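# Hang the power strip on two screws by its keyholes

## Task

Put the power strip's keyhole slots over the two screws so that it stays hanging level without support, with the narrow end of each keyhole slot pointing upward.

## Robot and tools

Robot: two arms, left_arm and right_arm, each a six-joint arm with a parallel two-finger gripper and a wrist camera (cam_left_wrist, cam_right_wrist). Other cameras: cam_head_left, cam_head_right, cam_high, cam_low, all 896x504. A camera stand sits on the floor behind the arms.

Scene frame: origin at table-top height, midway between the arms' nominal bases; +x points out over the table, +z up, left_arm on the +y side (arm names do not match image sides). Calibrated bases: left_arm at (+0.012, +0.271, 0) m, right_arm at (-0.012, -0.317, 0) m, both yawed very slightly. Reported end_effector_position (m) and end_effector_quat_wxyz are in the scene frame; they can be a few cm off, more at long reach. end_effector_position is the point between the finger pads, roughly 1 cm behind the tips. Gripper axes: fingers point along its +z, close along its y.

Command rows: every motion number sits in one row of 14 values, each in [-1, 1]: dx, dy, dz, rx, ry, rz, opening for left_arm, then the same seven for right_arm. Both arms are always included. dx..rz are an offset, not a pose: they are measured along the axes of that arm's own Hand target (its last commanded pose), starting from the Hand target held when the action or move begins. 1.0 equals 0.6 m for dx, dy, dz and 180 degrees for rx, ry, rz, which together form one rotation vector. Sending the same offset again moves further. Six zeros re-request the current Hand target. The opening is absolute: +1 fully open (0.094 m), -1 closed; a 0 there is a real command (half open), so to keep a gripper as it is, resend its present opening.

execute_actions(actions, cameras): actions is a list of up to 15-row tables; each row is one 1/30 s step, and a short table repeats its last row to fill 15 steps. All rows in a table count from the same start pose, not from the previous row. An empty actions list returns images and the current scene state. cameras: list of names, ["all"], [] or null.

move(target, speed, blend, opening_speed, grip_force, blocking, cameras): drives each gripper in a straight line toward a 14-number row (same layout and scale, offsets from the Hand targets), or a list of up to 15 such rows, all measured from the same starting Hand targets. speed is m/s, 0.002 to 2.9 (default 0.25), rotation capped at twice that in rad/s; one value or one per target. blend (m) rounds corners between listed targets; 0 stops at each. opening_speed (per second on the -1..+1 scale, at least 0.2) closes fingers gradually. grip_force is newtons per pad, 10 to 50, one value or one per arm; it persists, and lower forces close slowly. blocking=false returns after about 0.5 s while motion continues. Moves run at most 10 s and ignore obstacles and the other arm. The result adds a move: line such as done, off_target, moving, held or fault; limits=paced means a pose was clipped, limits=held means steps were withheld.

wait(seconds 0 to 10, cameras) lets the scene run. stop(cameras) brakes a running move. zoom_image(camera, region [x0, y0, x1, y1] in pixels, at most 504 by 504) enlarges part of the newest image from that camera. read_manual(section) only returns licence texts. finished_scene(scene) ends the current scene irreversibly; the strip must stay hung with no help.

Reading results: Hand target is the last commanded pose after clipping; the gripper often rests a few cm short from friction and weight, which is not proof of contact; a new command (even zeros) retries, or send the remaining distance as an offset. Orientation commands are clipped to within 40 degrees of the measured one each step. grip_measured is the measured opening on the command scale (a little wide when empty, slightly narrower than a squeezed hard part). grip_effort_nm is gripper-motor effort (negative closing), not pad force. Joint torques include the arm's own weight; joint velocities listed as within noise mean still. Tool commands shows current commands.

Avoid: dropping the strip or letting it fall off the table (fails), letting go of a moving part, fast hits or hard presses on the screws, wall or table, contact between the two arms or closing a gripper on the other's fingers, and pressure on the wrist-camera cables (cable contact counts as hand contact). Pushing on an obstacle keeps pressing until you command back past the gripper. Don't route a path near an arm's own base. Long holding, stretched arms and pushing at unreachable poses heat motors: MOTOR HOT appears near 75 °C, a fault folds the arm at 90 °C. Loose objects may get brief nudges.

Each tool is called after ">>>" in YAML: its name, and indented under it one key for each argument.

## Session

>>> execute_actions:
  actions: []

Scene clock: 0.00 s.
left_arm: end_effector_position=(+0.4199, +0.2842, +0.1035) grip_measured=+1.000 grip_effort_nm=n/a end_effector_quat_wxyz=(+0.562, -0.050, +0.822, +0.083) | right_arm: end_effector_position=(+0.3855, -0.3699, +0.0908) grip_measured=+1.000 grip_effort_nm=n/a end_effector_quat_wxyz=(+0.572, +0.074, +0.814, -0.073)
Joint positions: left_arm=[-0.075 1.538 0.452 0.707 -0.28 -0.023 0.094] | right_arm=[-0.023 1.58 0.374 0.861 0.136 0.012 0.094]
Joint velocities: within noise
Joint torques (N m): no reading
Heat: left arm: 44 °C; right arm: 28 °C.
Hand target: left_arm +0.4235, +0.2845, +0.1130; +0.571, -0.052, +0.815, +0.082 | right_arm +0.3901, -0.3701, +0.1026; +0.585, +0.074, +0.804, -0.073
Tool commands: left_gripper/opening=+1.0 right_gripper/opening=+1.0

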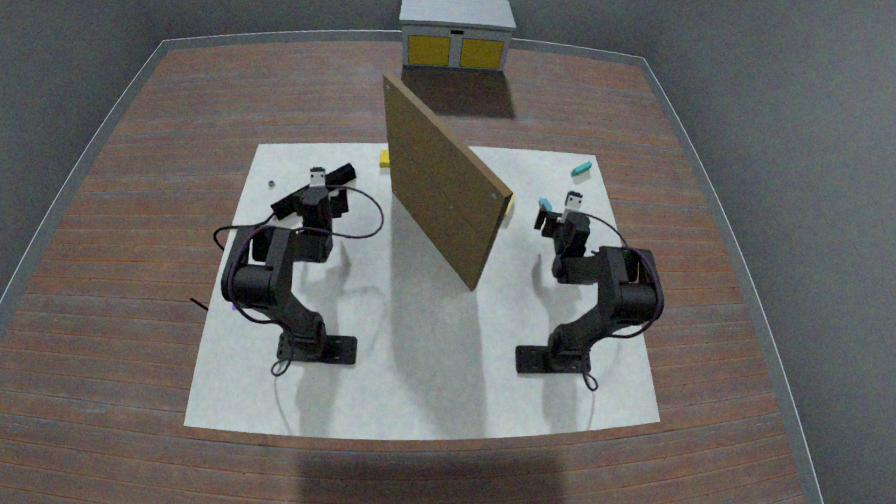

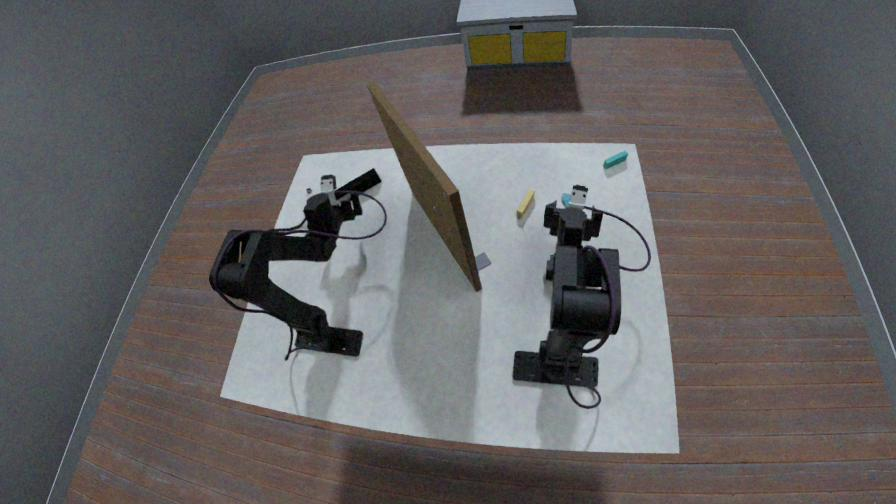

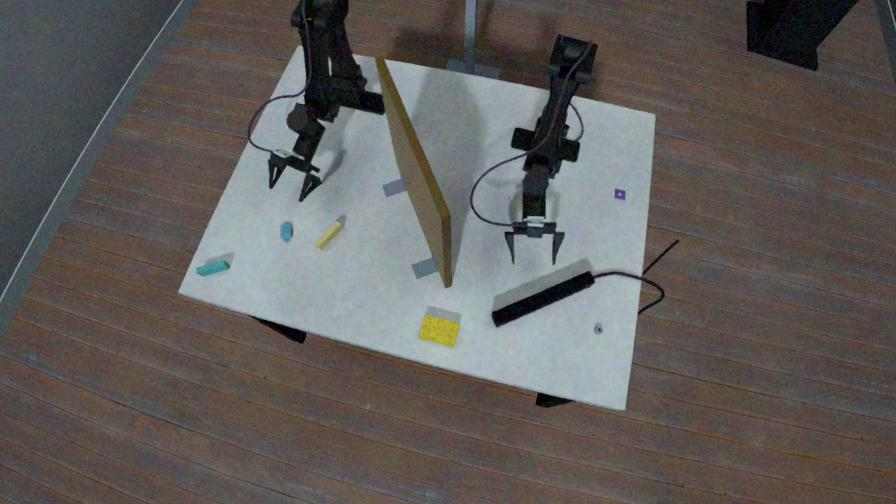

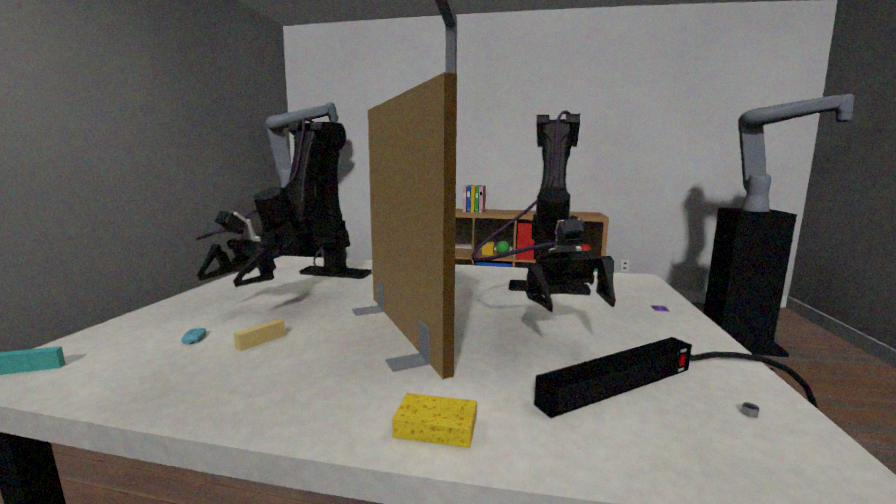

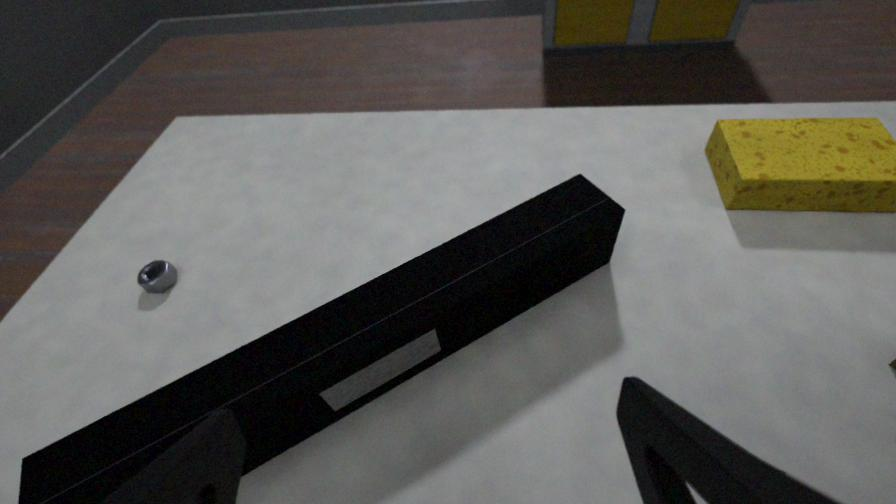

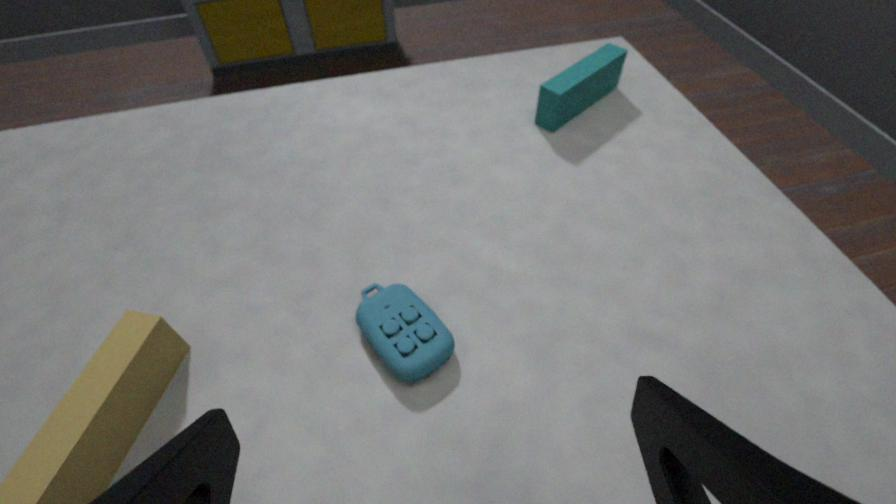

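>>> zoom_image:
  camera: "cam_low"
  region: [520, 320, 720, 430]

>>> zoom_image:
  camera: "cam_left_wrist"
  region: [0, 160, 504, 504]

>>> zoom_image:
  camera: "cam_low"
  region: [360, 60, 470, 380]

>>> zoom_image:
  camera: "cam_high"
  region: [370, 60, 530, 300]

>>> zoom_image:
  camera: "cam_head_left"
  region: [350, 60, 550, 310]

Scaled by 2.520.

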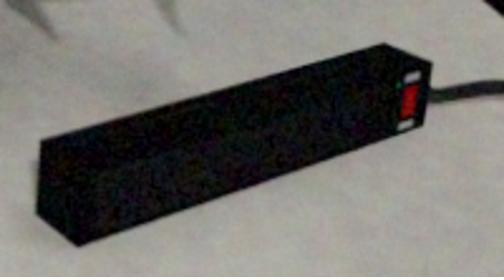

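Scaled by 1.000.

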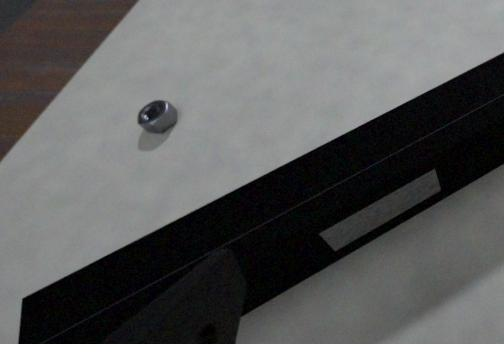

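Scaled by 1.575.

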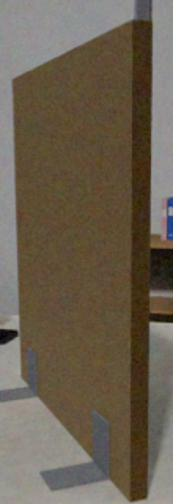

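Scaled by 2.100.

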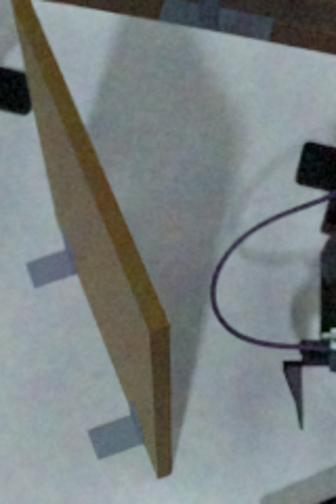

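Scaled by 2.016.

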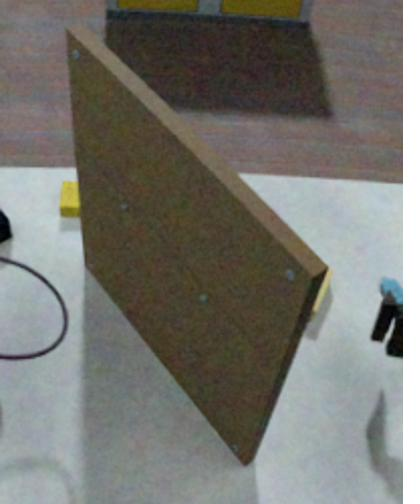

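>>> zoom_image:
  camera: "cam_left_wrist"
  region: [420, 160, 640, 350]

>>> zoom_image:
  camera: "cam_high"
  region: [480, 260, 610, 335]

Scaled by 2.291.

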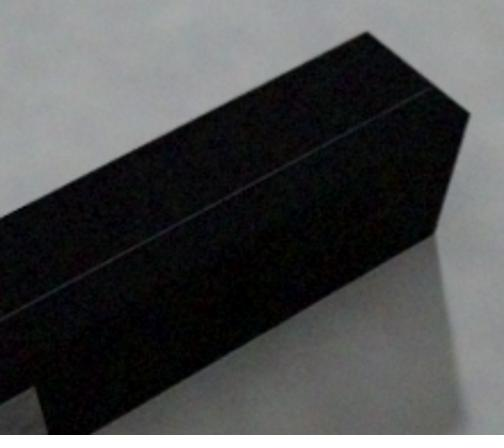

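Scaled by 3.877.

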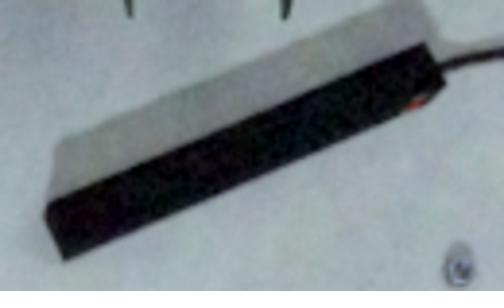

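>>> move:
  target: [-0.0702,0.0605,0.076,0.0932,0.2428,0.359,0.7,0,0,0,0,0,0,-1]
  speed: 0.25
  cameras: ["cam_left_wrist","cam_low","cam_high"]

>>> zoom_image:
  camera: "cam_low"
  region: [490, 240, 740, 430]

>>> zoom_image:
  camera: "cam_left_wrist"
  region: [200, 100, 700, 504]

Scene clock: 118.03 s.
left_arm: end_effector_position=(+0.4719, +0.3310, +0.1375) grip_measured=+0.701 grip_effort_nm=-0.10 end_effector_quat_wxyz=(+0.127, +0.423, +0.867, +0.230) | right_arm: end_effector_position=(+0.3855, -0.3699, +0.0908) grip_measured=-0.991 grip_effort_nm=-0.48 end_effector_quat_wxyz=(+0.572, +0.074, +0.814, -0.073)
Joint positions: left_arm=[0.034 1.889 1.597 -0.825 -0.289 0.991 0.08] | right_arm=[-0.023 1.58 0.374 0.861 0.136 0.012 0]
Joint torques (N m): left_arm=[-0.64 -6.86 9.76 0.42 -0.34 0.11] | right_arm=[-0.08 -5.56 5.19 2.01 0.05 0.01]
Heat: left arm: 46 °C; right arm: 36 °C.
Hand target: left_arm +0.4735, +0.3285, +0.1400; +0.116, +0.431, +0.864, +0.231 | right_arm +0.3901, -0.3701, +0.1026; +0.585, +0.074, +0.804, -0.073
Off the commanded pose: left_arm 0.004 m, 2 deg | right_arm 0.013 m, 2 deg.
move: off_target (right_arm)
Images, in order (width x height): cam_high 896x504, cam_low 896x504, cam_left_wrist 896x504.

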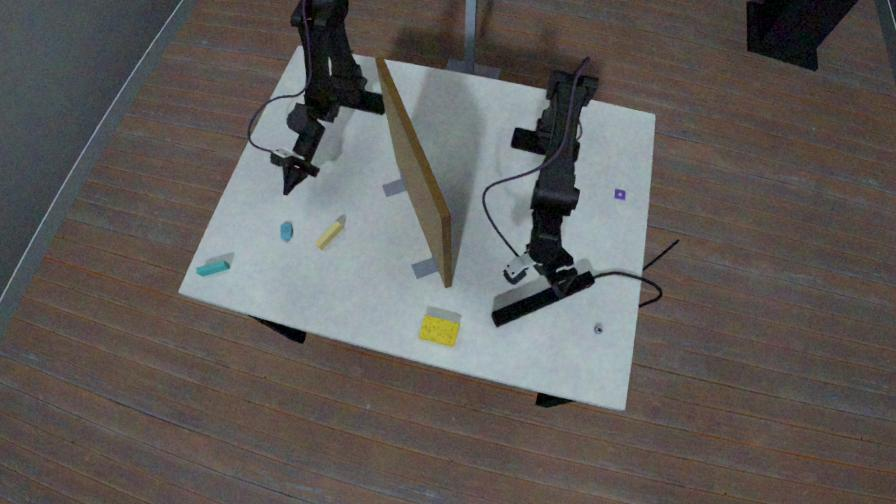

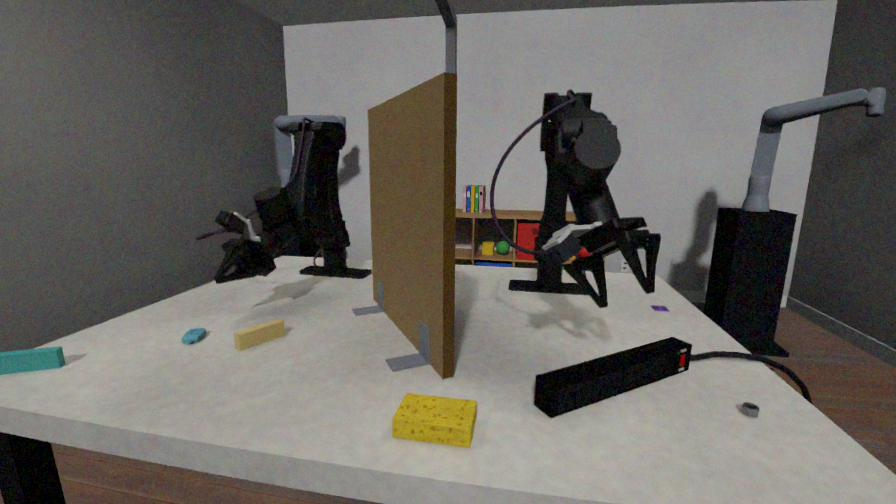

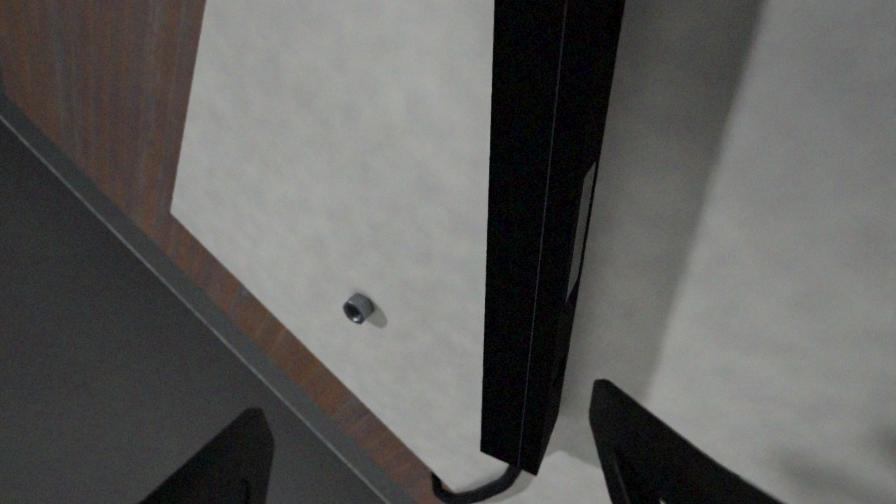

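Scaled by 2.016.

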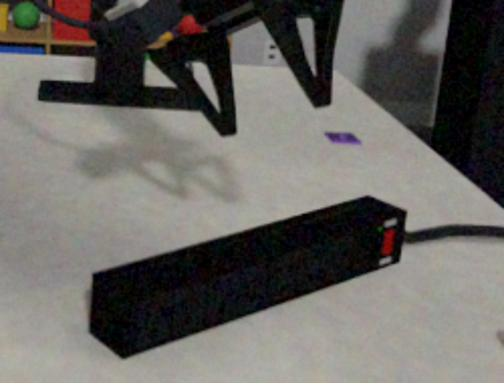

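Scaled by 1.008.

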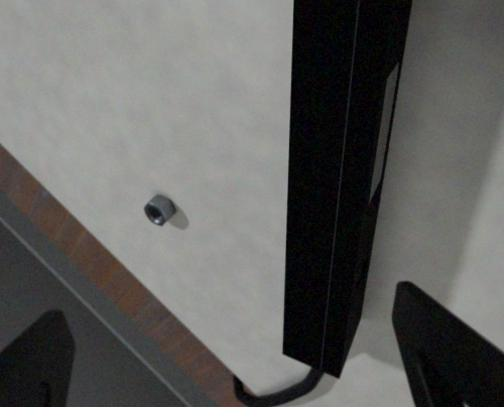

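>>> move:
  target: [-0.0022,-0.0175,0.0668,0.1667,0,0,0.7,0,0,0,0,0,0,-1]
  speed: 0.2
  cameras: ["cam_left_wrist","cam_low","cam_high"]

>>> zoom_image:
  camera: "cam_low"
  region: [490, 240, 740, 430]

>>> zoom_image:
  camera: "cam_high"
  region: [480, 230, 620, 340]

Scene clock: 159.37 s.
left_arm: end_effector_position=(+0.4835, +0.3375, +0.1026) grip_measured=+0.701 grip_effort_nm=-0.10 end_effector_quat_wxyz=(+0.010, +0.441, +0.897, +0.019) | right_arm: end_effector_position=(+0.3855, -0.3699, +0.0908) grip_measured=-0.991 grip_effort_nm=-0.48 end_effector_quat_wxyz=(+0.572, +0.074, +0.814, -0.073)
Joint positions: left_arm=[0.147 2.452 2.479 -1.56 -0.021 1.043 0.08] | right_arm=[-0.023 1.58 0.374 0.861 0.136 0.012 0]
Joint torques (N m): left_arm=[0.42 -9.25 8.39 -0.21 0.22 0.15] | right_arm=[-0.14 -5.57 5.23 2 0.04 0.01]
Heat: left arm: 47 °C; right arm: 38 °C.
Hand target: left_arm +0.4830, +0.3341, +0.1000; +0.000, +0.447, +0.895, +0.000 | right_arm +0.3901, -0.3701, +0.1026; +0.585, +0.074, +0.804, -0.073
Off the commanded pose: left_arm 0.004 m, 3 deg | right_arm 0.013 m, 2 deg.
joint sent to its limit (left arm) — joint 4 (wrist pitch), lower limit. The joint targets are off in position, not in orientation.
move: off_target (left_arm, right_arm)
Images, in order (width x height): cam_high 896x504, cam_low 896x504, cam_left_wrist 896x504.

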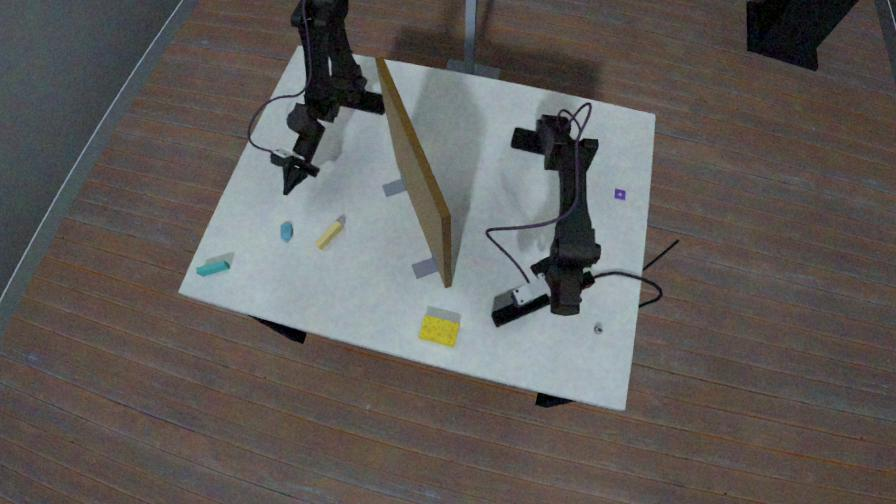

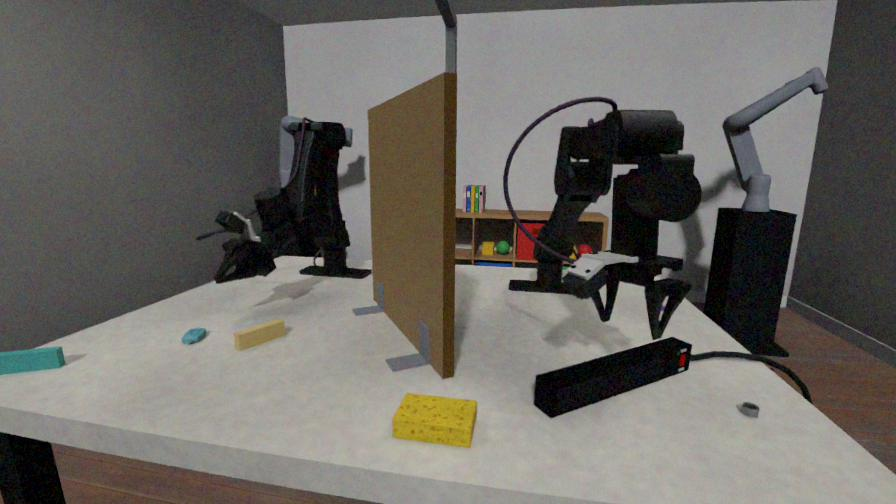

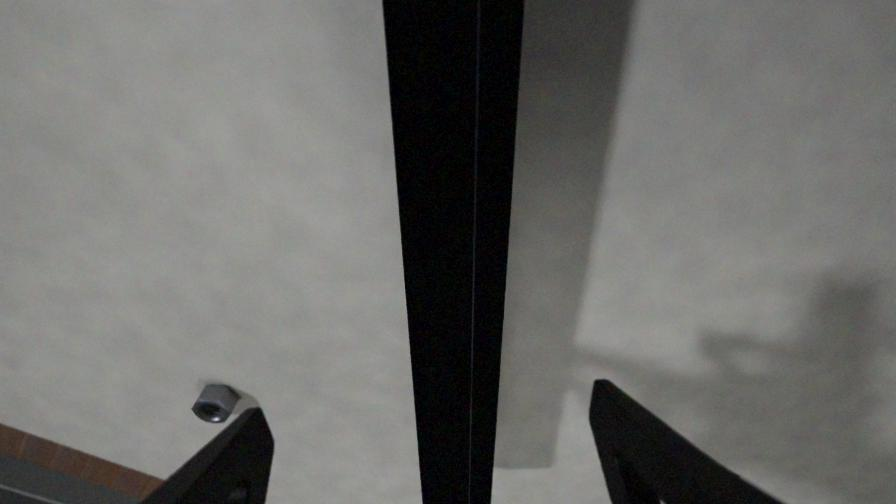

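Scaled by 2.016.

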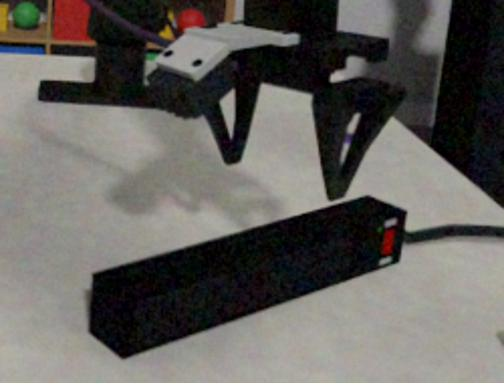

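Scaled by 3.600.

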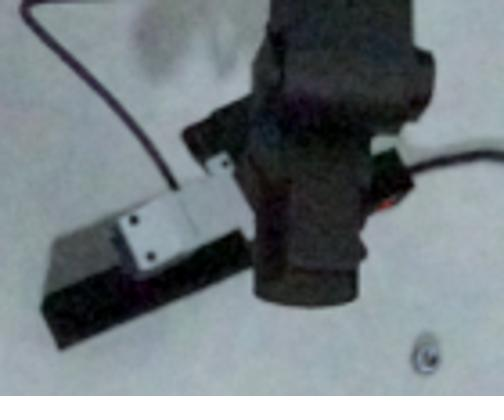

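>>> move:
  target: [0.005,0,0.11,-0.025,0,0,0.7,0,0,0,0,0,0,-1]
  speed: 0.12
  cameras: ["cam_left_wrist","cam_low","cam_high"]

>>> zoom_image:
  camera: "cam_low"
  region: [490, 240, 740, 430]

Scene clock: 167.97 s.
left_arm: end_effector_position=(+0.4701, +0.3335, +0.0145) grip_measured=+0.701 grip_effort_nm=-0.07 end_effector_quat_wxyz=(-0.013, +0.445, +0.895, +0.011) | right_arm: end_effector_position=(+0.3855, -0.3699, +0.0908) grip_measured=-0.991 grip_effort_nm=-0.48 end_effector_quat_wxyz=(+0.572, +0.074, +0.814, -0.073)
Joint positions: left_arm=[0.138 2.402 2.035 -1.215 -0.032 1.042 0.08] | right_arm=[-0.023 1.58 0.374 0.861 0.136 0.012 0]
Joint torques (N m): left_arm=[-0.29 -14.58 4.93 0.43 -0.11 0.07] | right_arm=[-0.06 -5.65 5.19 1.99 0.06 0.02]
Heat: left arm: 47 °C; right arm: 38 °C.
Hand target: left_arm +0.4812, +0.3364, +0.0340; +0.018, +0.446, +0.894, +0.035 | right_arm +0.3901, -0.3701, +0.1026; +0.585, +0.074, +0.804, -0.073
Off the commanded pose: left_arm 0.023 m, 5 deg | right_arm 0.013 m, 2 deg.
move: off_target (left_arm, right_arm)
Images, in order (width x height): cam_high 896x504, cam_low 896x504, cam_left_wrist 896x504.

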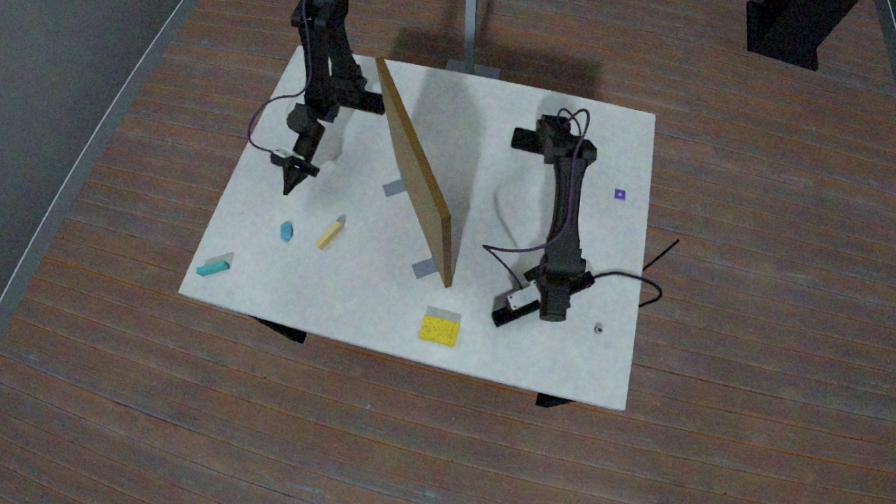

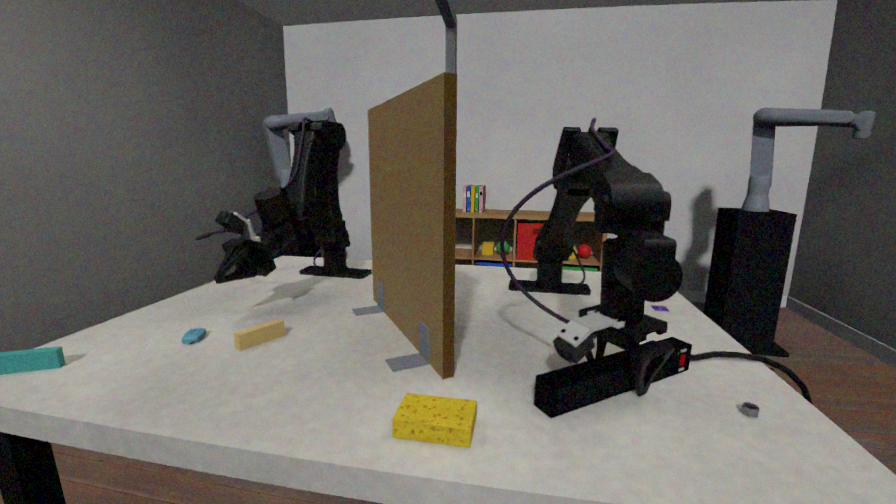

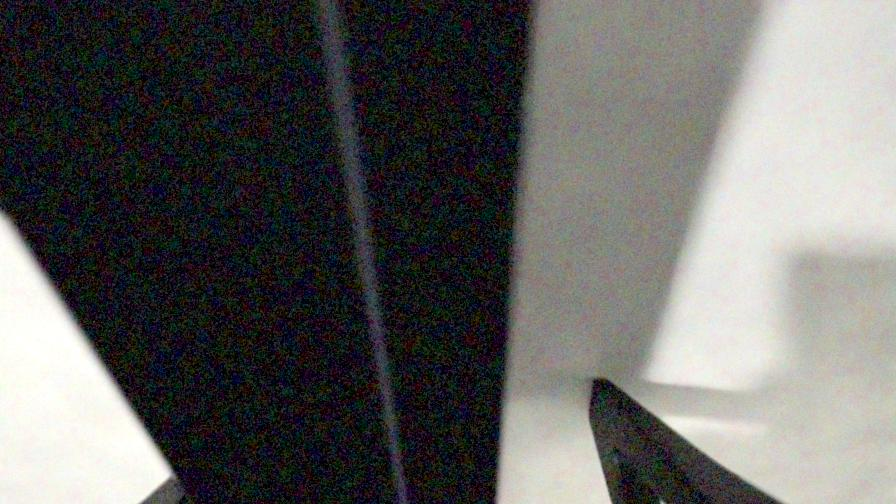

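Scaled by 2.016.

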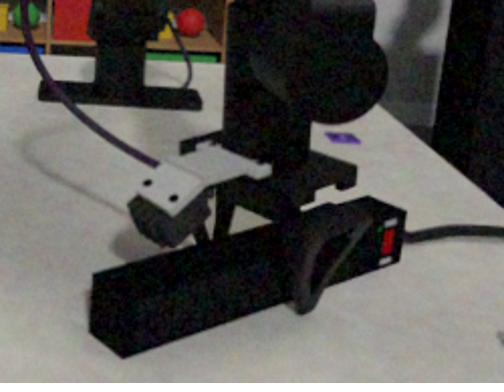

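>>> move:
  target: [0,-0.01,-0.033,0.01,0,0,0.7,0,0,0,0,0,0,-1]
  speed: 0.1

>>> move:
  target: [0,0,0,0,0,0,-0.5,0,0,0,0,0,0,-1]
  opening_speed: 0.8
  cameras: ["cam_left_wrist","cam_low","cam_high"]

>>> zoom_image:
  camera: "cam_low"
  region: [490, 240, 740, 430]

Scene clock: 174.10 s.
left_arm: end_effector_position=(+0.4666, +0.3331, +0.0180) grip_measured=+0.701 grip_effort_nm=-0.07 end_effector_quat_wxyz=(-0.020, +0.445, +0.895, +0.006) | right_arm: end_effector_position=(+0.3855, -0.3699, +0.0908) grip_measured=-0.991 grip_effort_nm=-0.48 end_effector_quat_wxyz=(+0.572, +0.074, +0.814, -0.073)
Joint positions: left_arm=[0.138 2.402 2.049 -1.245 -0.032 1.042 0.08] | right_arm=[-0.023 1.58 0.374 0.861 0.136 0.012 0]
Joint torques (N m): left_arm=[-0.35 -15.13 8.64 -0.28 0.09 0.05] | right_arm=[0.08 -5.56 5.33 1.98 0.07 -0.01]
Heat: left arm: 46 °C; right arm: 38 °C.
Hand target: left_arm +0.4752, +0.3319, +0.0533; +0.011, +0.446, +0.894, +0.021 | right_arm +0.3901, -0.3701, +0.1026; +0.585, +0.074, +0.804, -0.073
Off the commanded pose: left_arm 0.036 m, 4 deg | right_arm 0.013 m, 2 deg.
move: off_target (left_arm, right_arm)

Scene clock: 176.10 s.
left_arm: end_effector_position=(+0.4659, +0.3372, +0.0180) grip_measured=-0.287 grip_effort_nm=-1.05 end_effector_quat_wxyz=(-0.020, +0.442, +0.897, +0.006) | right_arm: end_effector_position=(+0.3855, -0.3699, +0.0908) grip_measured=-0.991 grip_effort_nm=-0.47 end_effector_quat_wxyz=(+0.572, +0.074, +0.814, -0.073)
Joint positions: left_arm=[0.147 2.402 2.049 -1.245 -0.032 1.045 0.033] | right_arm=[-0.023 1.58 0.374 0.861 0.136 0.012 0]
Joint torques (N m): left_arm=[-0.35 -15.19 8.65 -0.29 0.09 0.04] | right_arm=[-0.02 -5.61 5.23 2 0.03 0.03]
Heat: left arm: 46 °C; right arm: 38 °C.
Hand target: left_arm +0.4753, +0.3319, +0.0533; +0.011, +0.447, +0.894, +0.021 | right_arm +0.3901, -0.3701, +0.1026; +0.585, +0.074, +0.804, -0.073
Off the commanded pose: left_arm 0.037 m, 4 deg | right_arm 0.013 m, 2 deg.
move: off_target (left_arm, right_arm)
Images, in order (width x height): cam_high 896x504, cam_low 896x504, cam_left_wrist 896x504.

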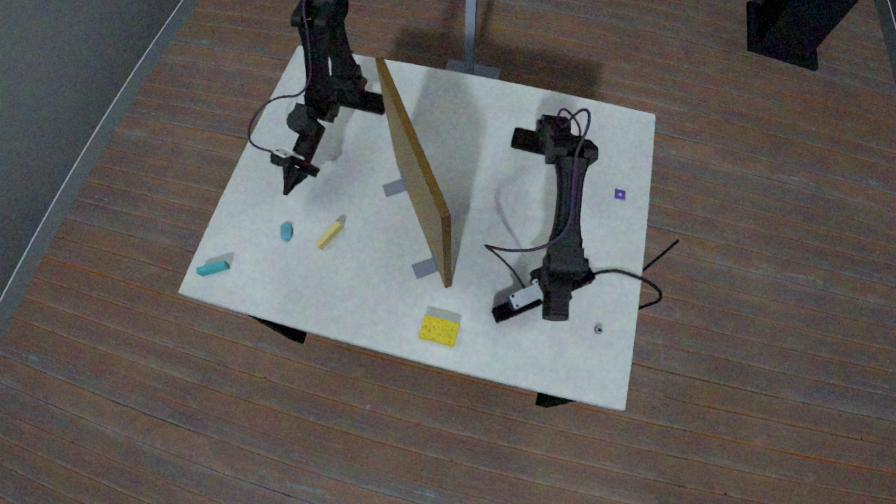

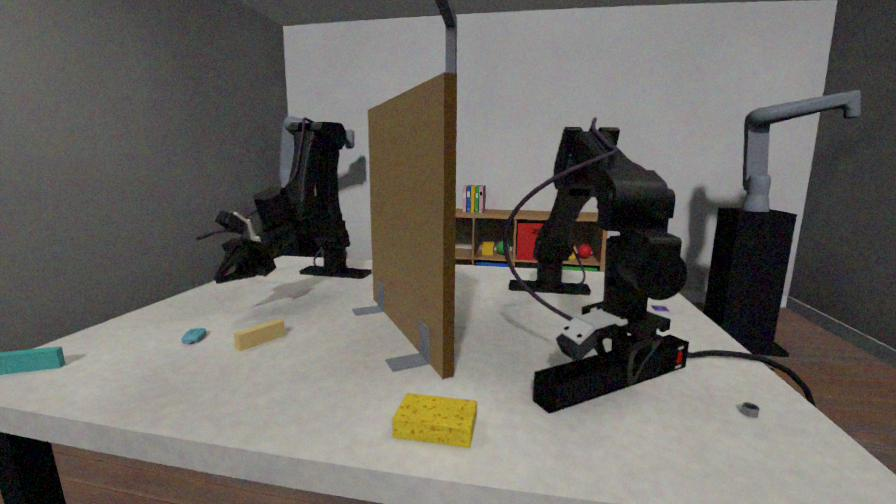

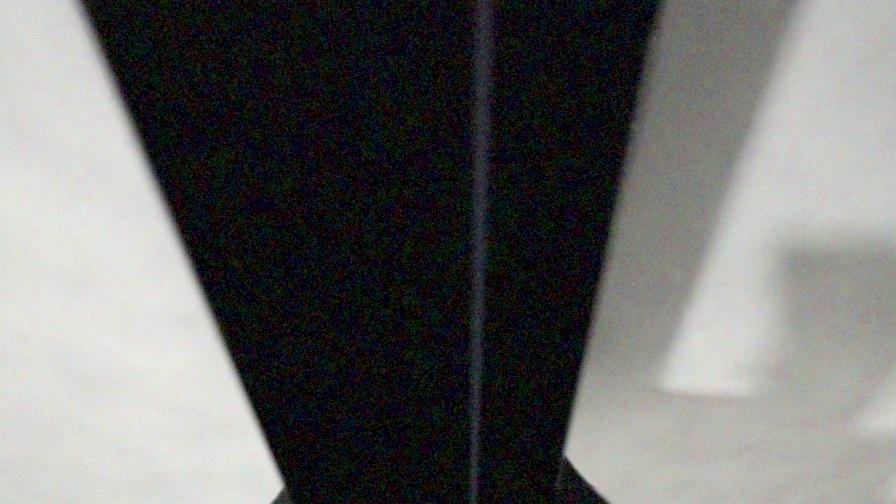

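Scaled by 2.016.

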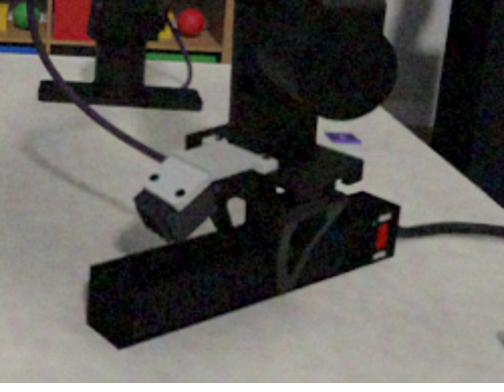

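>>> move:
  target:
    - [0,0,-0.12,0,0,0,-0.5,0,0,0,0,0,0,-1]
    - [0,0,-0.13,-0.389,0,0,-0.5,0,0,0,0,0,0,-1]
  speed: [0.12,0.25]
  blend: 0.02
  cameras: ["cam_left_wrist","cam_low","cam_high"]

>>> zoom_image:
  camera: "cam_low"
  region: [490, 200, 740, 430]

Scene clock: 189.37 s.
left_arm: end_effector_position=(+0.4679, +0.3230, +0.1118) grip_measured=-0.290 grip_effort_nm=-1.05 end_effector_quat_wxyz=(+0.257, +0.383, +0.737, +0.494) | right_arm: end_effector_position=(+0.3855, -0.3699, +0.0908) grip_measured=-0.991 grip_effort_nm=-0.48 end_effector_quat_wxyz=(+0.572, +0.074, +0.814, -0.073)
Joint positions: left_arm=[-0.122 1.757 0.813 0.433 -0.685 1.23 0.033] | right_arm=[-0.023 1.58 0.374 0.861 0.136 0.012 0]
Joint torques (N m): left_arm=[-0.08 -6.56 6.11 2.27 -0.85 0.49] | right_arm=[-0.1 -5.63 5.19 2.04 0.05 -0.01]
Heat: left arm: 46 °C; right arm: 39 °C.
Hand target: left_arm +0.4723, +0.3297, +0.1312; +0.265, +0.359, +0.721, +0.530 | right_arm +0.3901, -0.3701, +0.1026; +0.585, +0.074, +0.804, -0.073
Off the commanded pose: left_arm 0.021 m, 5 deg | right_arm 0.013 m, 2 deg.
move: off_target (left_arm, right_arm)
Images, in order (width x height): cam_high 896x504, cam_low 896x504, cam_left_wrist 896x504.

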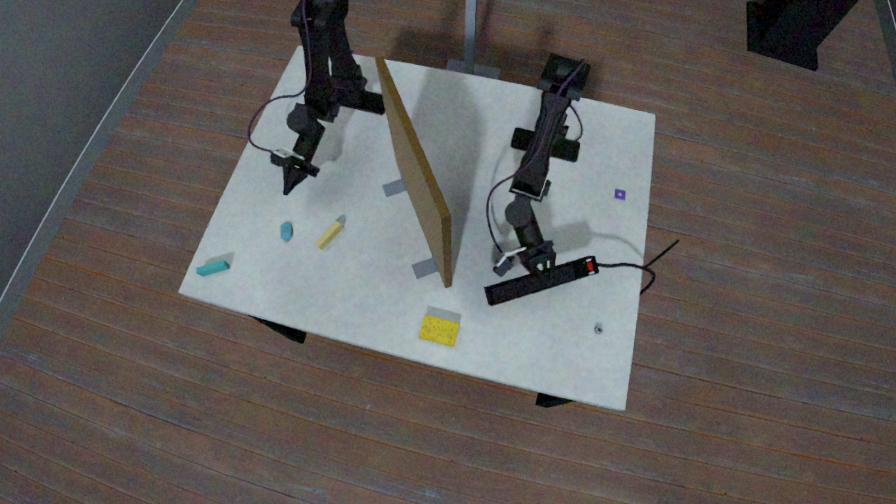

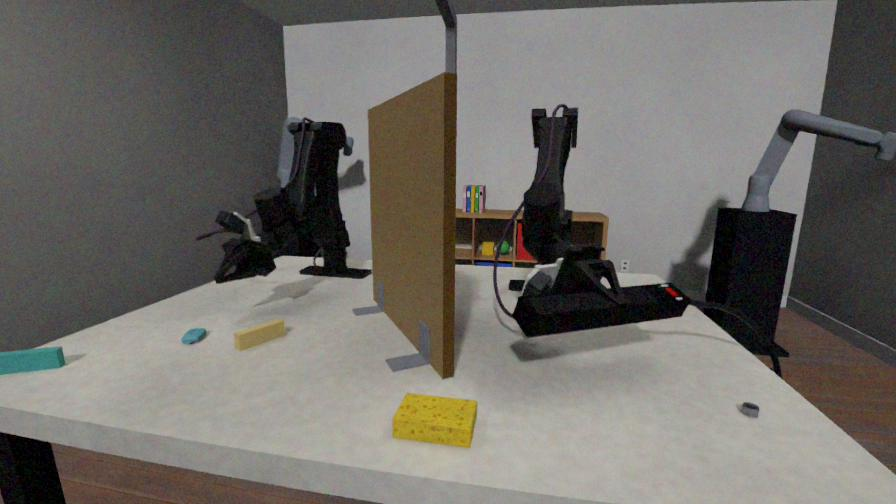

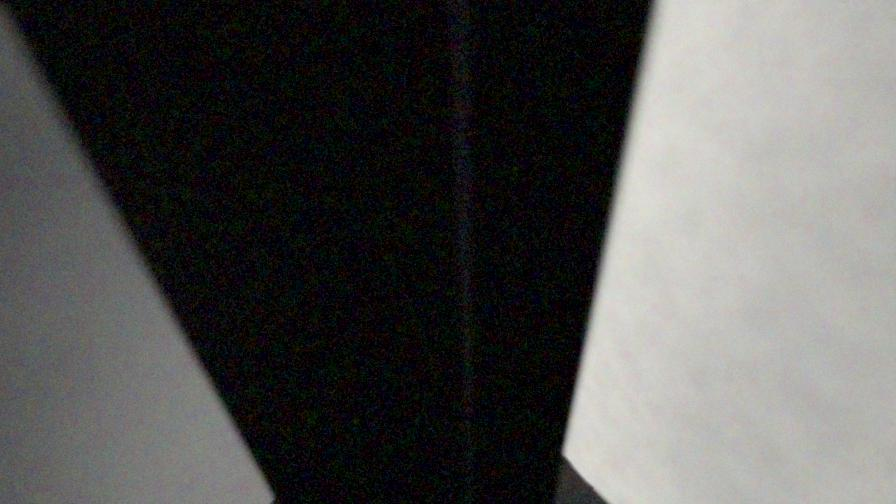

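Scaled by 2.016.

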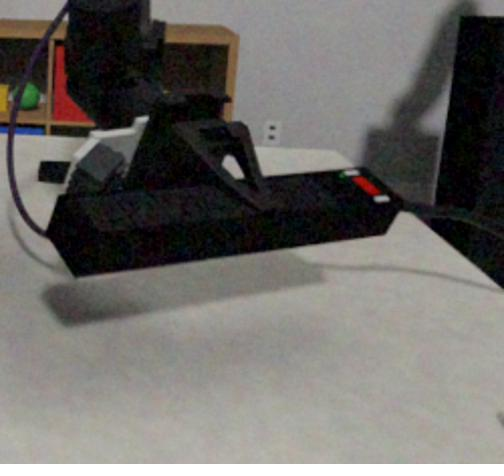

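>>> move:
  target: [0,-0.103,0.032,0,0,0,-0.5,0,0,0,0,0,0,-1]
  speed: 0.12
  cameras: ["cam_low"]

>>> zoom_image:
  camera: "cam_low"
  region: [490, 200, 740, 430]

Scene clock: 199.07 s.
left_arm: end_effector_position=(+0.4681, +0.3261, +0.0522) grip_measured=-0.290 grip_effort_nm=-1.05 end_effector_quat_wxyz=(+0.256, +0.380, +0.735, +0.500) | right_arm: end_effector_position=(+0.3855, -0.3699, +0.0908) grip_measured=-0.991 grip_effort_nm=-0.47 end_effector_quat_wxyz=(+0.572, +0.074, +0.814, -0.073)
Joint positions: left_arm=[-0.118 1.964 0.741 0.724 -0.693 1.239 0.033] | right_arm=[-0.023 1.58 0.374 0.861 0.136 0.012 0]
Joint torques (N m): left_arm=[-0.21 -6.48 4.77 2.3 -0.79 0.39] | right_arm=[0.01 -5.65 5.15 2.01 0.06 0]
Heat: left arm: 45 °C; right arm: 39 °C.
Hand target: left_arm +0.4723, +0.3296, +0.0665; +0.265, +0.360, +0.721, +0.530 | right_arm +0.3901, -0.3701, +0.1026; +0.585, +0.074, +0.804, -0.073
Off the commanded pose: left_arm 0.015 m, 5 deg | right_arm 0.013 m, 2 deg.
move: off_target (left_arm, right_arm)
Images, in order (width x height): cam_low 896x504.

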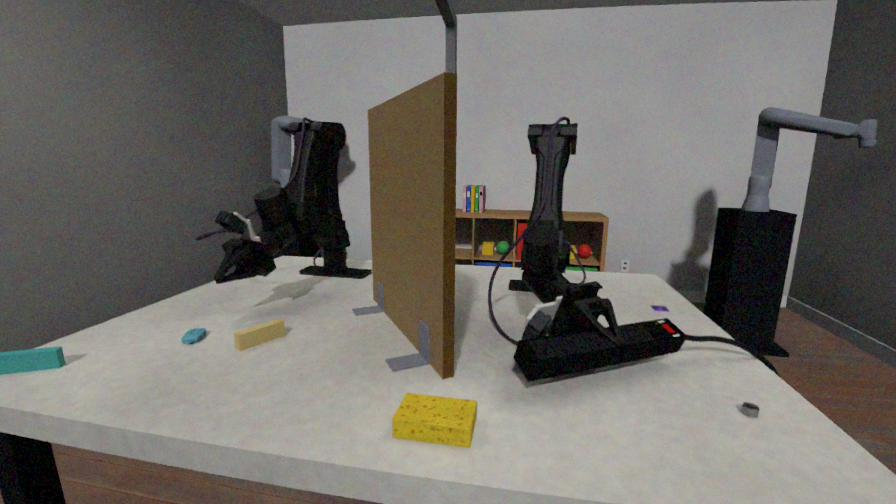

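Scaled by 2.016.

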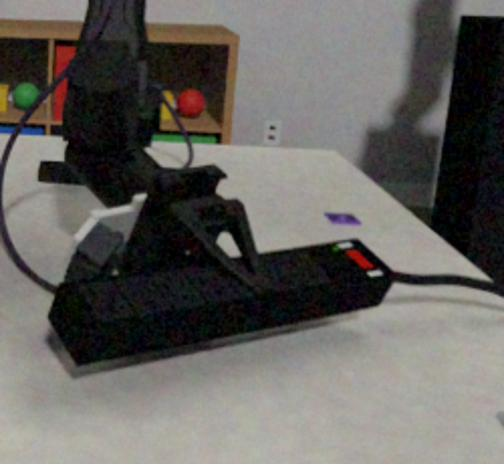

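>>> move:
  target: [0,-0.03,0.009,0,0,0,-0.5,0,0,0,0,0,0,-1]
  speed: 0.06
  cameras: ["cam_low"]

>>> zoom_image:
  camera: "cam_low"
  region: [490, 200, 740, 430]

Scene clock: 204.47 s.
left_arm: end_effector_position=(+0.4719, +0.3275, +0.0420) grip_measured=-0.290 grip_effort_nm=-1.05 end_effector_quat_wxyz=(+0.264, +0.368, +0.732, +0.509) | right_arm: end_effector_position=(+0.3855, -0.3699, +0.0908) grip_measured=-0.991 grip_effort_nm=-0.48 end_effector_quat_wxyz=(+0.572, +0.074, +0.814, -0.073)
Joint positions: left_arm=[-0.118 2.035 0.741 0.828 -0.706 1.243 0.033] | right_arm=[-0.023 1.58 0.374 0.861 0.136 0.012 0]
Joint torques (N m): left_arm=[-0.16 -6.43 3.77 2.08 -0.56 0.42] | right_arm=[-0.03 -5.5 5.08 2 0.05 -0.01]
Heat: left arm: 45 °C; right arm: 39 °C.
Hand target: left_arm +0.4722, +0.3295, +0.0477; +0.265, +0.359, +0.721, +0.530 | right_arm +0.3901, -0.3701, +0.1026; +0.585, +0.074, +0.804, -0.073
Off the commanded pose: left_arm 0.006 m, 3 deg | right_arm 0.013 m, 2 deg.
move: off_target (left_arm, right_arm)
Images, in order (width x height): cam_low 896x504.

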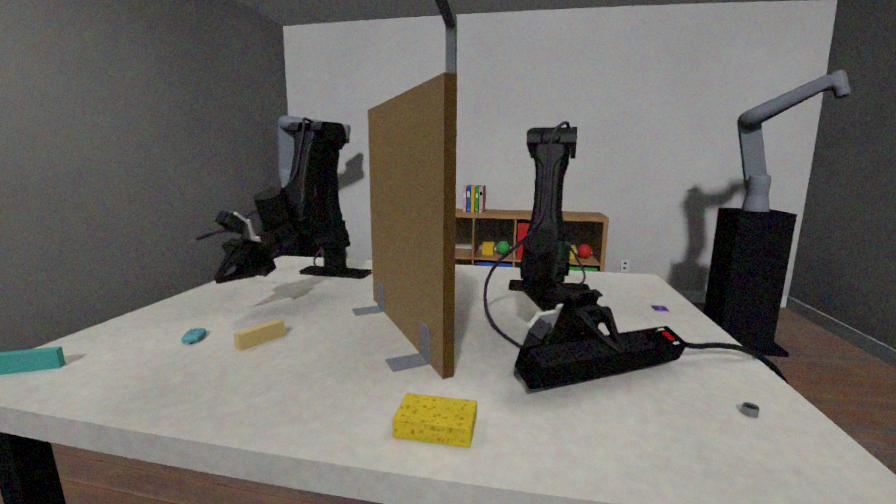

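Scaled by 2.016.

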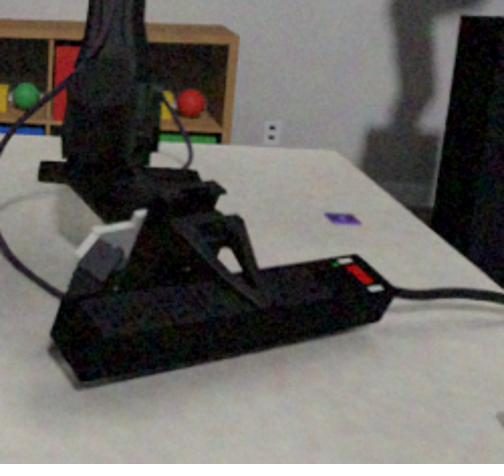

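>>> move:
  target: [0,-0.03,0.0,-0.04,0,0,-0.5,0,0,0,0,0,0,-1]
  speed: 0.06
  cameras: ["cam_low"]

>>> zoom_image:
  camera: "cam_low"
  region: [490, 200, 740, 430]

Scene clock: 210.20 s.
left_arm: end_effector_position=(+0.4713, +0.3320, +0.0408) grip_measured=-0.290 grip_effort_nm=-1.05 end_effector_quat_wxyz=(+0.299, +0.327, +0.691, +0.571) | right_arm: end_effector_position=(+0.3855, -0.3699, +0.0908) grip_measured=-0.991 grip_effort_nm=-0.47 end_effector_quat_wxyz=(+0.572, +0.074, +0.814, -0.073)
Joint positions: left_arm=[-0.13 2.218 0.702 1.275 -0.78 1.359 0.033] | right_arm=[-0.023 1.58 0.374 0.861 0.136 0.012 0]
Joint torques (N m): left_arm=[-0.99 -5.63 2.7 1.68 -0.26 0.31] | right_arm=[-0.06 -5.49 5.16 1.98 0.03 -0.01]
Heat: left arm: 45 °C; right arm: 39 °C.
Hand target: left_arm +0.4679, +0.3263, +0.0305; +0.287, +0.342, +0.686, +0.574 | right_arm +0.3901, -0.3701, +0.1026; +0.585, +0.074, +0.804, -0.073
Off the commanded pose: left_arm 0.012 m, 2 deg | right_arm 0.013 m, 2 deg.
move: off_target (left_arm, right_arm)
Images, in order (width x height): cam_low 896x504.

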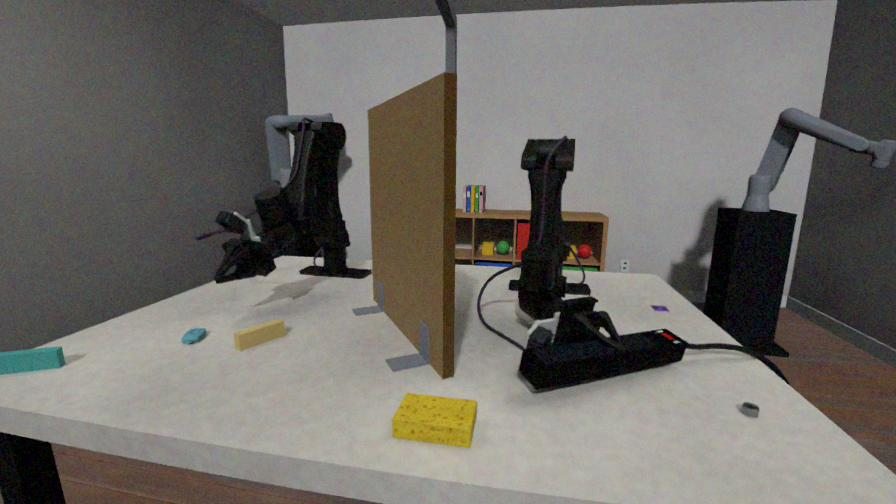

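Scaled by 2.016.

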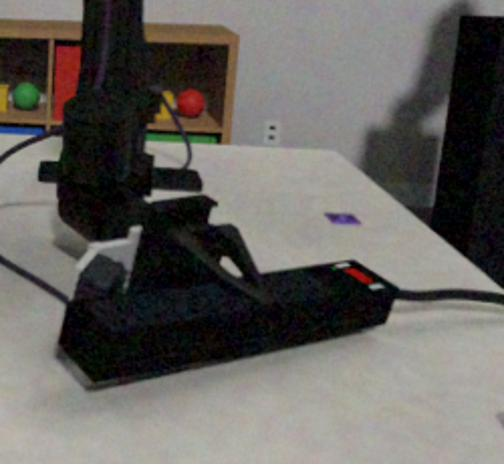

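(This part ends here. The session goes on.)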